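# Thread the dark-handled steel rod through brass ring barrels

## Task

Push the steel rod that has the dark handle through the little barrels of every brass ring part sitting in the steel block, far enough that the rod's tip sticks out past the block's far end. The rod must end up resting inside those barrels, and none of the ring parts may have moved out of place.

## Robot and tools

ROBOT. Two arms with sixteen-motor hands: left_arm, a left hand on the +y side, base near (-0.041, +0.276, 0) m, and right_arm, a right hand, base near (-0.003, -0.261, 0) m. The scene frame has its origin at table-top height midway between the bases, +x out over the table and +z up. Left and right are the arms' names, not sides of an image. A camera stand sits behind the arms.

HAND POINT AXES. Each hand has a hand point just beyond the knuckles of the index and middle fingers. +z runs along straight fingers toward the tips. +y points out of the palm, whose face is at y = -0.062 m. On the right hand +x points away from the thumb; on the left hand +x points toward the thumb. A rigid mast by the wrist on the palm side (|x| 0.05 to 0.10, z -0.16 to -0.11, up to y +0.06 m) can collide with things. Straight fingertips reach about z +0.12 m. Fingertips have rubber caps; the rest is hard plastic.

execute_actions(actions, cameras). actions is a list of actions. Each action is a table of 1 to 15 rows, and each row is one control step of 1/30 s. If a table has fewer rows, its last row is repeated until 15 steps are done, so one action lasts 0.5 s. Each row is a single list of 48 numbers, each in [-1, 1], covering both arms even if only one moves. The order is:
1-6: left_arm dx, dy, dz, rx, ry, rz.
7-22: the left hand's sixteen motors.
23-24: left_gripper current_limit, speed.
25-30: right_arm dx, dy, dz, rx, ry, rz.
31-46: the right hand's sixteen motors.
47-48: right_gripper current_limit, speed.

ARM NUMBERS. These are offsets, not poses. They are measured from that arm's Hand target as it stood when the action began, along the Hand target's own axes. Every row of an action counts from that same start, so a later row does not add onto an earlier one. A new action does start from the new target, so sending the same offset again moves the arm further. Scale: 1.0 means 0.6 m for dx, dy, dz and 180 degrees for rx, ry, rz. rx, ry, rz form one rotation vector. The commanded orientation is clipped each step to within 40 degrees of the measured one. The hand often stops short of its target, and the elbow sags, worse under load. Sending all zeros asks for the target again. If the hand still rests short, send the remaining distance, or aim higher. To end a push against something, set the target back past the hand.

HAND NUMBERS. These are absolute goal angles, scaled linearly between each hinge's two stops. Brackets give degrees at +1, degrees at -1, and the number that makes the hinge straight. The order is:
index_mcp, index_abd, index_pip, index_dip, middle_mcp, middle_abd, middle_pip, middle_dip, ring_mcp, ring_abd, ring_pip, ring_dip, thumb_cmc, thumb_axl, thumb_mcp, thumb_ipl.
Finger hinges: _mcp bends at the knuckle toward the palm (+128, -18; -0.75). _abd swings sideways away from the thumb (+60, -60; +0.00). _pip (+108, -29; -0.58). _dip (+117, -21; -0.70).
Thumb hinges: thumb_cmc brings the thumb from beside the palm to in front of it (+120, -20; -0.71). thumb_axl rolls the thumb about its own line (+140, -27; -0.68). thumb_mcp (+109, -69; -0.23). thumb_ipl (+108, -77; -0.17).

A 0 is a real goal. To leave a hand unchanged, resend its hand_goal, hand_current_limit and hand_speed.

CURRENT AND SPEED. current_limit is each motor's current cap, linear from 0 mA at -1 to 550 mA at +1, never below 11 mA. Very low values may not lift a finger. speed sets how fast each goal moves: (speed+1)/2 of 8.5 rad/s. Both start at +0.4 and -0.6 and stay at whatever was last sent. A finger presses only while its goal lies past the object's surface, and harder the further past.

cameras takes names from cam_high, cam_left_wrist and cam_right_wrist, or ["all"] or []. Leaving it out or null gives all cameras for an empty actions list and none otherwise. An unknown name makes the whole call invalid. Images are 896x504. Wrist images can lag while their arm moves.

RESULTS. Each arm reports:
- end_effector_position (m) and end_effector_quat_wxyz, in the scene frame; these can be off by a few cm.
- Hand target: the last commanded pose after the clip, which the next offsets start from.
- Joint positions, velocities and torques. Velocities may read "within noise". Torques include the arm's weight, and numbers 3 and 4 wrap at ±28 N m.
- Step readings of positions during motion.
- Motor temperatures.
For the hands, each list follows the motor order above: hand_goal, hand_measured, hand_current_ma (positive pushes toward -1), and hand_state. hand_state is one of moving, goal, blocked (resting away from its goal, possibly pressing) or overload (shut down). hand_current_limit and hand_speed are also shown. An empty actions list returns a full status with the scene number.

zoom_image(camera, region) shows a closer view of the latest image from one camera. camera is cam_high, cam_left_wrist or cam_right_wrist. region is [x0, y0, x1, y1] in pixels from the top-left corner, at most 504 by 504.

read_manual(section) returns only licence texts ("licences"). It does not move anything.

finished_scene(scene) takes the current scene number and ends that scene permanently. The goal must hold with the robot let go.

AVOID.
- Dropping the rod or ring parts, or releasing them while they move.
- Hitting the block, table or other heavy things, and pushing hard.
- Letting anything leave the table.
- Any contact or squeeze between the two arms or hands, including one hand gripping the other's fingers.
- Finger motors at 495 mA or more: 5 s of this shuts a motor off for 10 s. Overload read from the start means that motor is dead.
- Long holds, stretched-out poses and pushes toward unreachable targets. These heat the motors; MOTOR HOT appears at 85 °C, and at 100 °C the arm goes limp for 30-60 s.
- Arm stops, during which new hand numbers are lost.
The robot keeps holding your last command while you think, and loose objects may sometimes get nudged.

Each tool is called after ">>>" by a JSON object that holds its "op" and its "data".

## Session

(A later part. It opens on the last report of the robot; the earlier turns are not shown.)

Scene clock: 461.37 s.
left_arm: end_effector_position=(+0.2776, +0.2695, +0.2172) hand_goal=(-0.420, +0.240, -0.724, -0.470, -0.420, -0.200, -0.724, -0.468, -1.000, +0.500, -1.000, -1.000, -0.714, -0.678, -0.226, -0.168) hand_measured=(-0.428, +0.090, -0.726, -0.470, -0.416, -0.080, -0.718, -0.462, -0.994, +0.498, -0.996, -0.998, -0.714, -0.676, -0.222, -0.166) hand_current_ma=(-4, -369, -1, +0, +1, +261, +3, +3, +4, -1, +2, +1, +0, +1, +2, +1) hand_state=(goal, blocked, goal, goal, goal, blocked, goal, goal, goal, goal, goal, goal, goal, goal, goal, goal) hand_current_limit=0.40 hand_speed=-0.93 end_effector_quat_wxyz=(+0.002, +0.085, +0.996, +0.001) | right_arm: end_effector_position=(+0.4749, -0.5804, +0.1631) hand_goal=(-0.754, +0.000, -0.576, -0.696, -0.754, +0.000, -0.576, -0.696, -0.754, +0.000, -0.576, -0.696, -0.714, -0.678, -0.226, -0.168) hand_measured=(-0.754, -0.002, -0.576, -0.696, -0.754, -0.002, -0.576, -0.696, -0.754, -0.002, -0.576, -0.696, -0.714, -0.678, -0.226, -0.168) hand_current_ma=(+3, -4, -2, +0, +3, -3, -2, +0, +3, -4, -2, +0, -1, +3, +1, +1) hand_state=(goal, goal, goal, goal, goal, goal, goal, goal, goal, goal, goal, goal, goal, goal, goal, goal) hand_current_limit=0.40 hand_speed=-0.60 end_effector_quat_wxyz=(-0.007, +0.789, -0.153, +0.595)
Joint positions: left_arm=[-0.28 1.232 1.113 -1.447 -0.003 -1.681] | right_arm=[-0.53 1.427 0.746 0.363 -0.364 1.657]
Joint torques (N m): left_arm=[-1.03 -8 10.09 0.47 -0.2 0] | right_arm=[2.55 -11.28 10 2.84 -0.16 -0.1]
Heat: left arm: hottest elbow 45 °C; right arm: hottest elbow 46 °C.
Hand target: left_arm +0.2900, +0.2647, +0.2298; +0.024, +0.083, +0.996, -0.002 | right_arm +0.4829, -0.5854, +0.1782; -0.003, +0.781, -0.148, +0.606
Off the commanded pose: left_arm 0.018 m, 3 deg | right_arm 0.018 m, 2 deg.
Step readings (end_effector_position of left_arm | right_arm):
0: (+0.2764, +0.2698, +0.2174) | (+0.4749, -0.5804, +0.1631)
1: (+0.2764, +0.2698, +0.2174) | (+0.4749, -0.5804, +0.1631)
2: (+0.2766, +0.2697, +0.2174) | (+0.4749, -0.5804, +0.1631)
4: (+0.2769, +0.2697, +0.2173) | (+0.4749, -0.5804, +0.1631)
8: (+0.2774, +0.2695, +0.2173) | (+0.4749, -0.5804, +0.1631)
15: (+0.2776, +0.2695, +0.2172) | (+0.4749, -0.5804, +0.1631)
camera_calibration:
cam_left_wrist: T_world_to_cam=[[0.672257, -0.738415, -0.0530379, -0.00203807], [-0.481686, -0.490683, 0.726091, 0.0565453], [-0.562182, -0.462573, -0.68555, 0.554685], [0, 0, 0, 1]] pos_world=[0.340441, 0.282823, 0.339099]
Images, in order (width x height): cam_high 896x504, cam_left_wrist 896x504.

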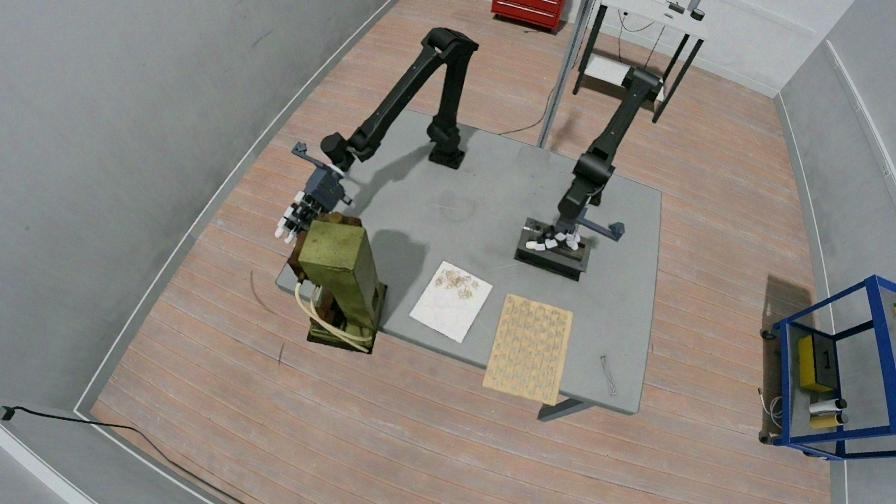

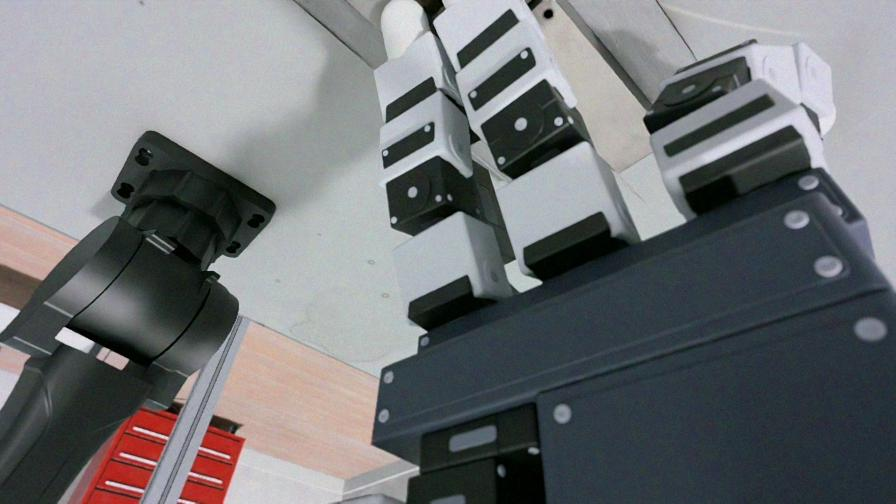

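>>> {"op": "execute_actions", "data": {"actions": [[[0,0,0,0,0,0,-0.42,0.10,-0.723,-0.470,-0.42,-0.085,-0.723,-0.468,-1,0.5,-1,-1,-0.714,-0.678,-0.226,-0.168,0.4,-0.97,0,0,0,0,0,0,-0.754,0,-0.576,-0.696,-0.754,0,-0.576,-0.696,-0.754,0,-0.576,-0.696,-0.714,-0.678,-0.226,-0.168,0.4,-0.6]],[[0,0,0,0,0,0,-0.42,0.0,-0.723,-0.470,-0.42,0.0,-0.723,-0.468,-1,0.5,-1,-1,-0.714,-0.678,-0.226,-0.168,0.4,-0.97,0,0,0,0,0,0,-0.754,0,-0.576,-0.696,-0.754,0,-0.576,-0.696,-0.754,0,-0.576,-0.696,-0.714,-0.678,-0.226,-0.168,0.4,-0.6]],[[0,0,0,0,0,0,-0.42,-0.06,-0.723,-0.470,-0.42,0.06,-0.723,-0.468,-1,0.5,-1,-1,-0.714,-0.678,-0.226,-0.168,0.4,-0.97,0,0,0,0,0,0,-0.754,0,-0.576,-0.696,-0.754,0,-0.576,-0.696,-0.754,0,-0.576,-0.696,-0.714,-0.678,-0.226,-0.168,0.4,-0.6]]], "cameras": ["cam_left_wrist","cam_high"]}}

>>> {"op": "zoom_image", "data": {"camera": "cam_high", "region": [510, 205, 600, 272]}}

Scene clock: 465.10 s.
left_arm: end_effector_position=(+0.2777, +0.2694, +0.2172) hand_goal=(-0.420, -0.060, -0.724, -0.470, -0.420, +0.060, -0.724, -0.468, -1.000, +0.500, -1.000, -1.000, -0.714, -0.678, -0.226, -0.168) hand_measured=(-0.428, -0.056, -0.726, -0.470, -0.420, +0.056, -0.722, -0.466, -0.994, +0.498, -0.996, -0.998, -0.714, -0.676, -0.222, -0.166) hand_current_ma=(-4, +1, -1, +0, +0, -1, +1, +1, +4, -1, +2, +1, +0, +1, +2, +1) hand_state=(goal, goal, goal, goal, goal, goal, goal, goal, goal, goal, goal, goal, goal, goal, goal, goal) hand_current_limit=0.40 hand_speed=-0.97 end_effector_quat_wxyz=(+0.002, +0.085, +0.996, +0.001) | right_arm: end_effector_position=(+0.4749, -0.5804, +0.1631) hand_goal=(-0.754, +0.000, -0.576, -0.696, -0.754, +0.000, -0.576, -0.696, -0.754, +0.000, -0.576, -0.696, -0.714, -0.678, -0.226, -0.168) hand_measured=(-0.754, -0.002, -0.576, -0.696, -0.754, -0.002, -0.576, -0.696, -0.754, -0.002, -0.576, -0.696, -0.714, -0.678, -0.226, -0.168) hand_current_ma=(+3, -4, -2, +0, +3, -3, -2, +0, +3, -4, -2, +0, -1, +3, +1, +1) hand_state=(goal, goal, goal, goal, goal, goal, goal, goal, goal, goal, goal, goal, goal, goal, goal, goal) hand_current_limit=0.40 hand_speed=-0.60 end_effector_quat_wxyz=(-0.007, +0.789, -0.153, +0.595)
Joint positions: left_arm=[-0.28 1.232 1.113 -1.447 -0.003 -1.681] | right_arm=[-0.53 1.427 0.746 0.363 -0.364 1.657]
Joint torques (N m): left_arm=[-1.38 -8.12 10.15 0.46 -0.22 -0.03] | right_arm=[2.61 -11.46 10.07 2.89 -0.1 -0.12]
Heat: left arm: hottest elbow 45 °C; right arm: hottest elbow 46 °C.
Hand target: left_arm +0.2900, +0.2647, +0.2298; +0.024, +0.083, +0.996, -0.002 | right_arm +0.4829, -0.5854, +0.1782; -0.003, +0.781, -0.148, +0.606
Off the commanded pose: left_arm 0.018 m, 2 deg | right_arm 0.018 m, 2 deg.
Step readings (end_effector_position of left_arm | right_arm):
0: (+0.2777, +0.2694, +0.2172) | (+0.4749, -0.5804, +0.1631)
1: (+0.2777, +0.2694, +0.2172) | (+0.4749, -0.5804, +0.1631)
2: (+0.2777, +0.2694, +0.2172) | (+0.4749, -0.5804, +0.1631)
4: (+0.2777, +0.2694, +0.2172) | (+0.4749, -0.5804, +0.1631)
8: (+0.2777, +0.2694, +0.2172) | (+0.4749, -0.5804, +0.1631)
15: (+0.2777, +0.2694, +0.2172) | (+0.4749, -0.5804, +0.1631)
16: (+0.2777, +0.2694, +0.2172) | (+0.4749, -0.5804, +0.1631)
17: (+0.2777, +0.2694, +0.2172) | (+0.4749, -0.5804, +0.1631)
19: (+0.2777, +0.2694, +0.2172) | (+0.4749, -0.5804, +0.1631)
23: (+0.2777, +0.2694, +0.2172) | (+0.4749, -0.5804, +0.1631)
30: (+0.2777, +0.2694, +0.2172) | (+0.4749, -0.5804, +0.1631)
31: (+0.2777, +0.2694, +0.2172) | (+0.4749, -0.5804, +0.1631)
32: (+0.2777, +0.2694, +0.2172) | (+0.4749, -0.5804, +0.1631)
34: (+0.2777, +0.2694, +0.2172) | (+0.4749, -0.5804, +0.1631)
38: (+0.2777, +0.2694, +0.2172) | (+0.4749, -0.5804, +0.1631)
45: (+0.2777, +0.2694, +0.2172) | (+0.4749, -0.5804, +0.1631)
camera_calibration:
cam_left_wrist: T_world_to_cam=[[0.672356, -0.738346, -0.0527544, -0.00218651], [-0.481865, -0.490669, 0.725982, 0.0566388], [-0.561911, -0.462698, -0.685687, 0.554674], [0, 0, 0, 1]] pos_world=[0.34044, 0.282823, 0.339099]
Images, in order (width x height): cam_high 896x504, cam_left_wrist 896x504.

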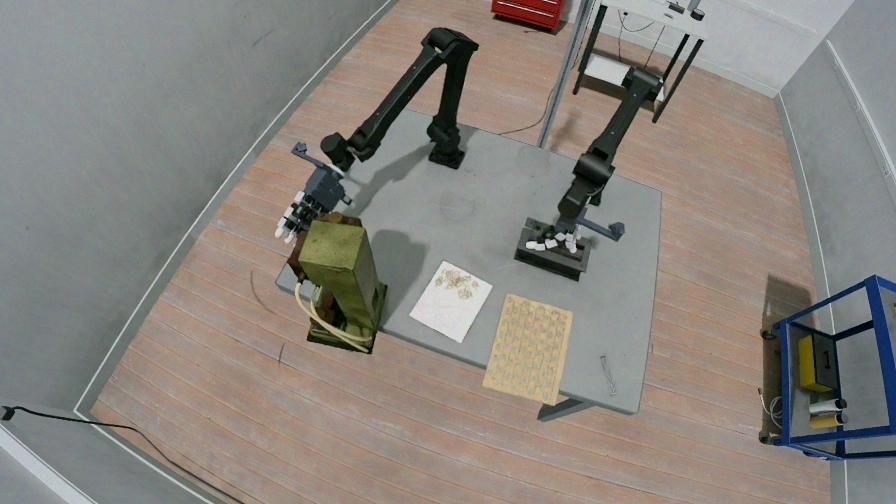

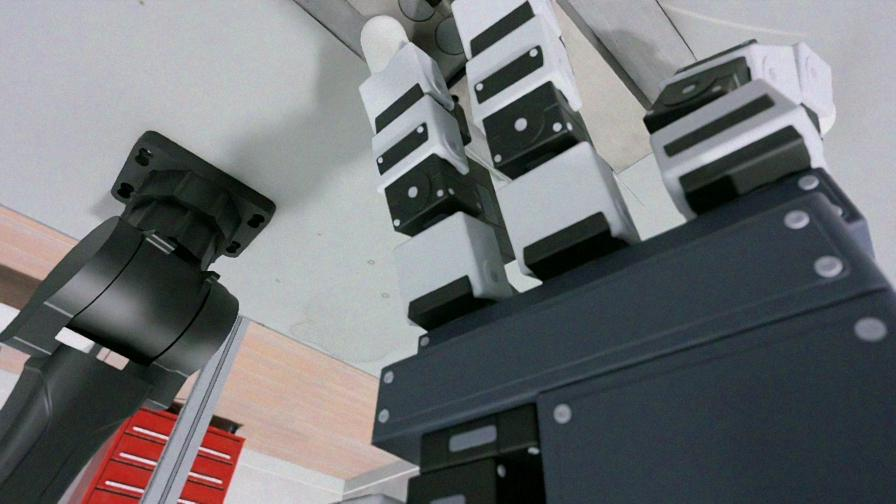

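Scaled by 5.600 from the camera's 896x504 image, which has a finer 1280x720 frame.

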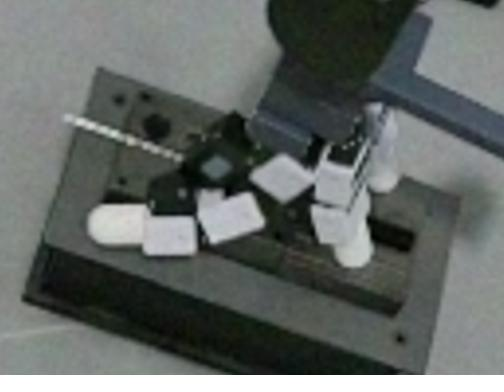

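>>> {"op": "execute_actions", "data": {"actions": [[[0,0,-0.03,0,0,0,-0.42,-0.06,-0.723,-0.470,-0.42,0.06,-0.723,-0.468,-1,0.5,-1,-1,-0.714,-0.678,-0.226,-0.168,0.4,-0.97,0,0,0,0,0,0,-0.754,0,-0.576,-0.696,-0.754,0,-0.576,-0.696,-0.754,0,-0.576,-0.696,-0.714,-0.678,-0.226,-0.168,0.4,-0.6]],[[0,0,-0.05,0,0,0,-0.42,-0.06,-0.723,-0.470,-0.42,0.06,-0.723,-0.468,-1,0.5,-1,-1,-0.714,-0.678,-0.226,-0.168,0.4,-0.97,0,0,0,0,0,0,-0.754,0,-0.576,-0.696,-0.754,0,-0.576,-0.696,-0.754,0,-0.576,-0.696,-0.714,-0.678,-0.226,-0.168,0.4,-0.6]],[[0,0,-0.05,0,0,0,-0.42,-0.06,-0.723,-0.470,-0.42,0.06,-0.723,-0.468,-1,0.5,-1,-1,-0.714,-0.678,-0.226,-0.168,0.4,-0.97,0,0,0,0,0,0,-0.754,0,-0.576,-0.696,-0.754,0,-0.576,-0.696,-0.754,0,-0.576,-0.696,-0.714,-0.678,-0.226,-0.168,0.4,-0.6]]], "cameras": ["cam_left_wrist","cam_high"]}}

>>> {"op": "zoom_image", "data": {"camera": "cam_high", "region": [510, 205, 600, 272]}}

Scene clock: 467.50 s.
left_arm: end_effector_position=(+0.2795, +0.2690, +0.2922) hand_goal=(-0.420, -0.060, -0.724, -0.470, -0.420, +0.060, -0.724, -0.468, -1.000, +0.500, -1.000, -1.000, -0.714, -0.678, -0.226, -0.168) hand_measured=(-0.428, -0.058, -0.726, -0.470, -0.420, +0.056, -0.722, -0.466, -0.994, +0.498, -0.996, -0.998, -0.714, -0.676, -0.222, -0.166) hand_current_ma=(-4, +1, -1, +0, +0, -1, +1, +1, +4, -1, +2, +1, +0, +1, +2, +1) hand_state=(goal, goal, goal, goal, goal, goal, goal, goal, goal, goal, goal, goal, goal, goal, goal, goal) hand_current_limit=0.40 hand_speed=-0.97 end_effector_quat_wxyz=(+0.007, +0.085, +0.996, +0.000) | right_arm: end_effector_position=(+0.4749, -0.5804, +0.1631) hand_goal=(-0.754, +0.000, -0.576, -0.696, -0.754, +0.000, -0.576, -0.696, -0.754, +0.000, -0.576, -0.696, -0.714, -0.678, -0.226, -0.168) hand_measured=(-0.754, -0.002, -0.576, -0.696, -0.754, -0.002, -0.576, -0.696, -0.754, -0.002, -0.576, -0.696, -0.714, -0.678, -0.226, -0.168) hand_current_ma=(+3, -4, -2, +0, +3, -3, -2, +0, +3, -4, -2, +0, -1, +3, +1, +1) hand_state=(goal, goal, goal, goal, goal, goal, goal, goal, goal, goal, goal, goal, goal, goal, goal, goal) hand_current_limit=0.40 hand_speed=-0.60 end_effector_quat_wxyz=(-0.007, +0.789, -0.153, +0.595)
Joint positions: left_arm=[-0.28 1.228 1.306 -1.636 -0.003 -1.681] | right_arm=[-0.53 1.427 0.746 0.363 -0.364 1.657]
Joint torques (N m): left_arm=[-1.14 -7.82 10.59 -0.02 -0.16 -0.04] | right_arm=[2.67 -10.99 9.92 2.96 -0.1 -0.11]
Heat: left arm: hottest elbow 45 °C; right arm: hottest elbow 46 °C.
Hand target: left_arm +0.2863, +0.2654, +0.3077; +0.024, +0.083, +0.996, -0.002 | right_arm +0.4829, -0.5854, +0.1782; -0.003, +0.781, -0.148, +0.606
Off the commanded pose: left_arm 0.017 m, 2 deg | right_arm 0.018 m, 2 deg.
Step readings (end_effector_position of left_arm | right_arm):
0: (+0.2777, +0.2694, +0.2172) | (+0.4749, -0.5804, +0.1631)
1: (+0.2777, +0.2694, +0.2172) | (+0.4749, -0.5804, +0.1631)
2: (+0.2778, +0.2694, +0.2175) | (+0.4749, -0.5804, +0.1631)
4: (+0.2776, +0.2695, +0.2200) | (+0.4749, -0.5804, +0.1631)
8: (+0.2797, +0.2689, +0.2277) | (+0.4749, -0.5804, +0.1631)
15: (+0.2804, +0.2686, +0.2310) | (+0.4749, -0.5804, +0.1631)
16: (+0.2803, +0.2687, +0.2313) | (+0.4749, -0.5804, +0.1631)
17: (+0.2793, +0.2690, +0.2326) | (+0.4749, -0.5804, +0.1631)
19: (+0.2774, +0.2696, +0.2389) | (+0.4749, -0.5804, +0.1631)
23: (+0.2803, +0.2688, +0.2543) | (+0.4749, -0.5804, +0.1631)
30: (+0.2807, +0.2687, +0.2615) | (+0.4749, -0.5804, +0.1631)
31: (+0.2804, +0.2688, +0.2618) | (+0.4749, -0.5804, +0.1631)
32: (+0.2793, +0.2691, +0.2633) | (+0.4749, -0.5804, +0.1631)
34: (+0.2771, +0.2698, +0.2697) | (+0.4749, -0.5804, +0.1631)
38: (+0.2798, +0.2690, +0.2858) | (+0.4749, -0.5804, +0.1631)
45: (+0.2801, +0.2689, +0.2921) | (+0.4749, -0.5804, +0.1631)
camera_calibration:
cam_left_wrist: T_world_to_cam=[[0.672767, -0.738446, -0.0456398, -0.00193391], [-0.488141, -0.489388, 0.722646, 0.00533721], [-0.55597, -0.463894, -0.68971, 0.606701], [0, 0, 0, 1]] pos_world=[0.341214, 0.282628, 0.414502]
Images, in order (width x height): cam_high 896x504, cam_left_wrist 896x504.

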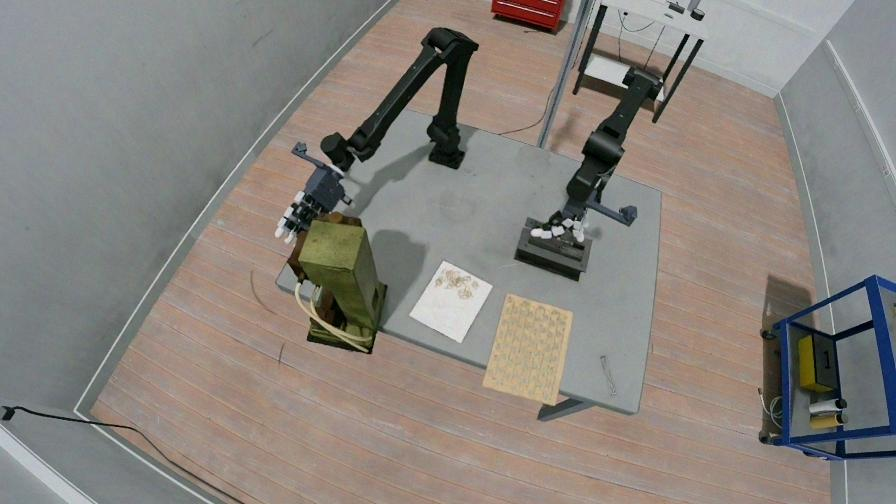

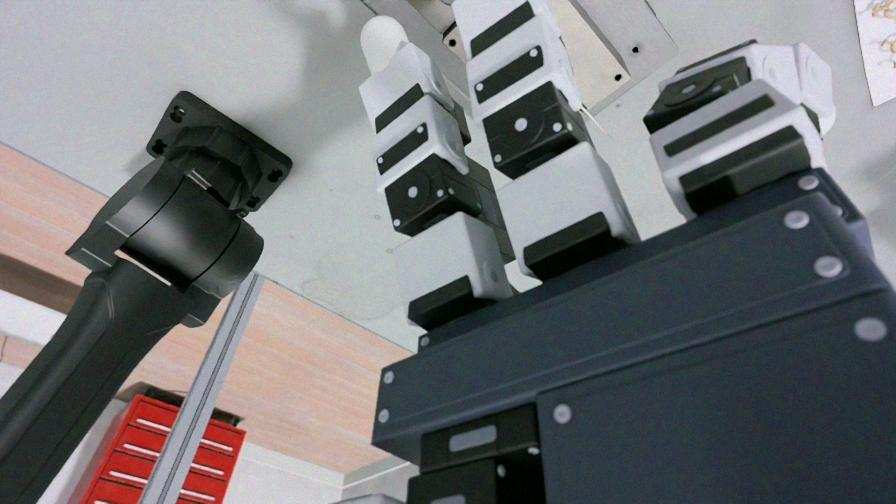

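Scaled by 5.600 from the camera's 896x504 image, which has a finer 1280x720 frame.

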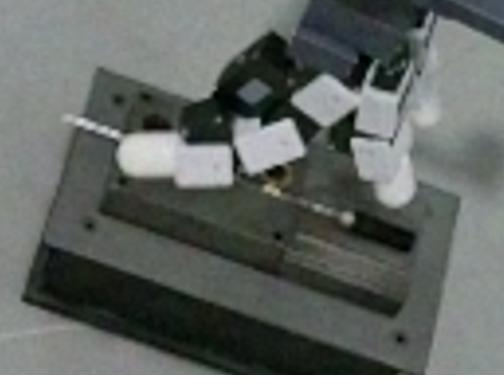

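>>> {"op": "execute_actions", "data": {"actions": [[[0,0.08,-0.02,0,0,0,-0.42,-0.06,-0.723,-0.470,-0.42,0.06,-0.723,-0.468,-1,0.5,-1,-1,-0.714,-0.678,-0.226,-0.168,0.4,-0.97,0,0,0,0,0,0,-0.754,0,-0.576,-0.696,-0.754,0,-0.576,-0.696,-0.754,0,-0.576,-0.696,-0.714,-0.678,-0.226,-0.168,0.4,-0.6]],[[0,0.12,0,0,0,0,-0.42,-0.06,-0.723,-0.470,-0.42,0.06,-0.723,-0.468,-1,0.5,-1,-1,-0.714,-0.678,-0.226,-0.168,0.4,-0.97,0,0,0,0,0,0,-0.754,0,-0.576,-0.696,-0.754,0,-0.576,-0.696,-0.754,0,-0.576,-0.696,-0.714,-0.678,-0.226,-0.168,0.4,-0.6]],[[0,0.12,0,0,0,0,-0.42,-0.06,-0.723,-0.470,-0.42,0.06,-0.723,-0.468,-1,0.5,-1,-1,-0.714,-0.678,-0.226,-0.168,0.4,-0.97,0,0,0,0,0,0,-0.754,0,-0.576,-0.696,-0.754,0,-0.576,-0.696,-0.754,0,-0.576,-0.696,-0.714,-0.678,-0.226,-0.168,0.4,-0.6]]], "cameras": ["cam_left_wrist","cam_high"]}}

>>> {"op": "zoom_image", "data": {"camera": "cam_high", "region": [510, 205, 600, 272]}}

>>> {"op": "zoom_image", "data": {"camera": "cam_high", "region": [518, 215, 562, 248]}}

Scene clock: 470.27 s.
left_arm: end_effector_position=(+0.3048, +0.4523, +0.3063) hand_goal=(-0.420, -0.060, -0.724, -0.470, -0.420, +0.060, -0.724, -0.468, -1.000, +0.500, -1.000, -1.000, -0.714, -0.678, -0.226, -0.168) hand_measured=(-0.424, -0.058, -0.726, -0.470, -0.422, +0.056, -0.722, -0.466, -0.994, +0.498, -0.996, -0.998, -0.714, -0.676, -0.222, -0.166) hand_current_ma=(-1, +1, -1, +0, -1, -1, +0, +1, +3, -1, +2, +1, +0, +1, +2, +1) hand_state=(goal, goal, goal, goal, goal, goal, goal, goal, goal, goal, goal, goal, goal, goal, goal, goal) hand_current_limit=0.40 hand_speed=-0.97 end_effector_quat_wxyz=(+0.009, +0.076, +0.997, -0.006) | right_arm: end_effector_position=(+0.4749, -0.5804, +0.1631) hand_goal=(-0.754, +0.000, -0.576, -0.696, -0.754, +0.000, -0.576, -0.696, -0.754, +0.000, -0.576, -0.696, -0.714, -0.678, -0.226, -0.168) hand_measured=(-0.754, -0.002, -0.576, -0.696, -0.754, -0.002, -0.576, -0.696, -0.754, -0.002, -0.576, -0.696, -0.714, -0.678, -0.226, -0.168) hand_current_ma=(+3, -4, -2, +0, +3, -3, -2, +0, +3, -4, -2, +0, -1, +3, +1, +1) hand_state=(goal, goal, goal, goal, goal, goal, goal, goal, goal, goal, goal, goal, goal, goal, goal, goal) hand_current_limit=0.40 hand_speed=-0.60 end_effector_quat_wxyz=(-0.007, +0.789, -0.153, +0.595)
Joint positions: left_arm=[0.255 1.294 1.404 -1.667 0.017 -1.165] | right_arm=[-0.53 1.427 0.746 0.363 -0.364 1.657]
Joint torques (N m): left_arm=[-0.91 -8.23 10.71 0.17 -0.01 0.19] | right_arm=[2.26 -12.04 9.76 2.73 -0.1 -0.1]
Motor temperatures (°C): left_arm=[29 33 46 24 29 25] | right_arm=[31 27 46 26 23 27]
Heat: left arm: hottest elbow 46 °C; right arm: hottest elbow 46 °C.
Hand target: left_arm +0.3174, +0.4549, +0.3194; +0.024, +0.083, +0.996, -0.003 | right_arm +0.4829, -0.5854, +0.1782; -0.003, +0.781, -0.148, +0.606
Off the commanded pose: left_arm 0.018 m, 2 deg | right_arm 0.018 m, 2 deg.
Step readings (end_effector_position of left_arm | right_arm):
0: (+0.2795, +0.2690, +0.2922) | (+0.4749, -0.5804, +0.1631)
1: (+0.2794, +0.2692, +0.2922) | (+0.4749, -0.5804, +0.1631)
2: (+0.2795, +0.2707, +0.2925) | (+0.4749, -0.5804, +0.1631)
4: (+0.2795, +0.2791, +0.2937) | (+0.4749, -0.5804, +0.1631)
8: (+0.2812, +0.3046, +0.2981) | (+0.4749, -0.5804, +0.1631)
15: (+0.2847, +0.3125, +0.3021) | (+0.4749, -0.5804, +0.1631)
16: (+0.2850, +0.3130, +0.3021) | (+0.4749, -0.5804, +0.1631)
17: (+0.2858, +0.3149, +0.3019) | (+0.4749, -0.5804, +0.1631)
19: (+0.2872, +0.3296, +0.3019) | (+0.4749, -0.5804, +0.1631)
23: (+0.2850, +0.3703, +0.3030) | (+0.4749, -0.5804, +0.1631)
30: (+0.2906, +0.3821, +0.3080) | (+0.4749, -0.5804, +0.1631)
31: (+0.2916, +0.3825, +0.3083) | (+0.4749, -0.5804, +0.1631)
32: (+0.2929, +0.3846, +0.3085) | (+0.4749, -0.5804, +0.1631)
34: (+0.2949, +0.3987, +0.3089) | (+0.4749, -0.5804, +0.1631)
38: (+0.2936, +0.4390, +0.3079) | (+0.4749, -0.5804, +0.1631)
45: (+0.3016, +0.4520, +0.3042) | (+0.4749, -0.5804, +0.1631)
camera_calibration:
cam_left_wrist: T_world_to_cam=[[0.686132, -0.726691, -0.0338099, 0.104009], [-0.481986, -0.488914, 0.727085, 0.0936993], [-0.544896, -0.482581, -0.685714, 0.719421], [0, 0, 0, 1]] pos_world=[0.365807, 0.468572, 0.428706]
Images, in order (width x height): cam_high 896x504, cam_left_wrist 896x504.

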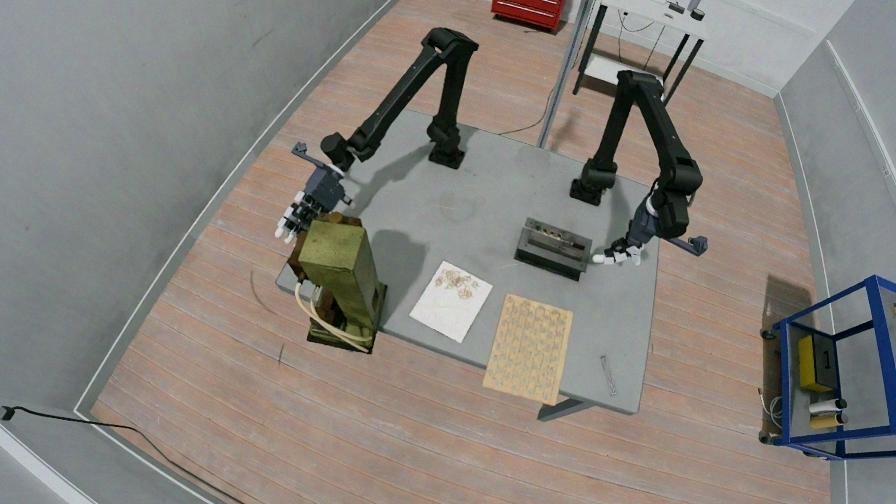

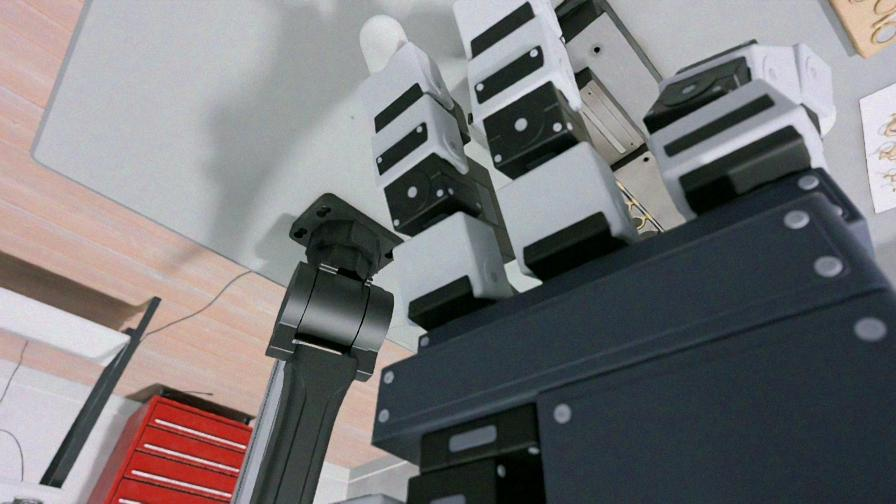

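Scaled by 5.600 from the camera's 896x504 image, which has a finer 1280x720 frame.

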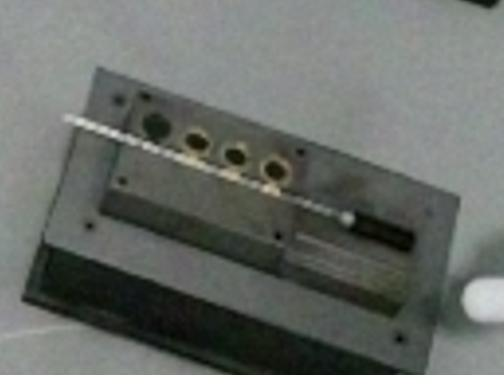

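Scaled by 11.455 from the camera's 896x504 image, which has a finer 1280x720 frame.

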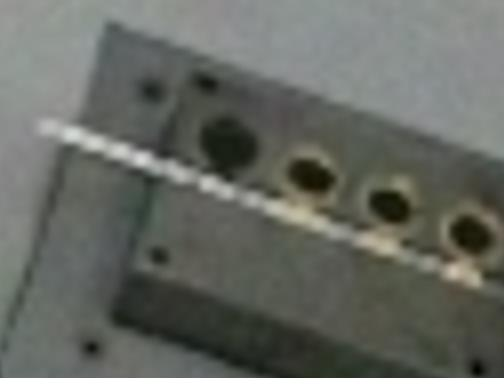

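>>> {"op": "zoom_image", "data": {"camera": "cam_left_wrist", "region": [560, 40, 700, 250]}}

Scaled by 2.400 from the camera's 896x504 image, which has a finer 1280x720 frame.

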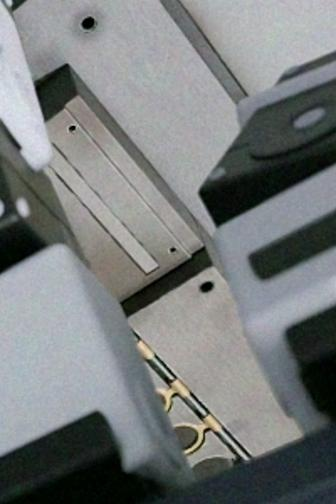

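>>> {"op": "finished_scene", "data": {"scene": 1}}

The scene is finished: the task was done.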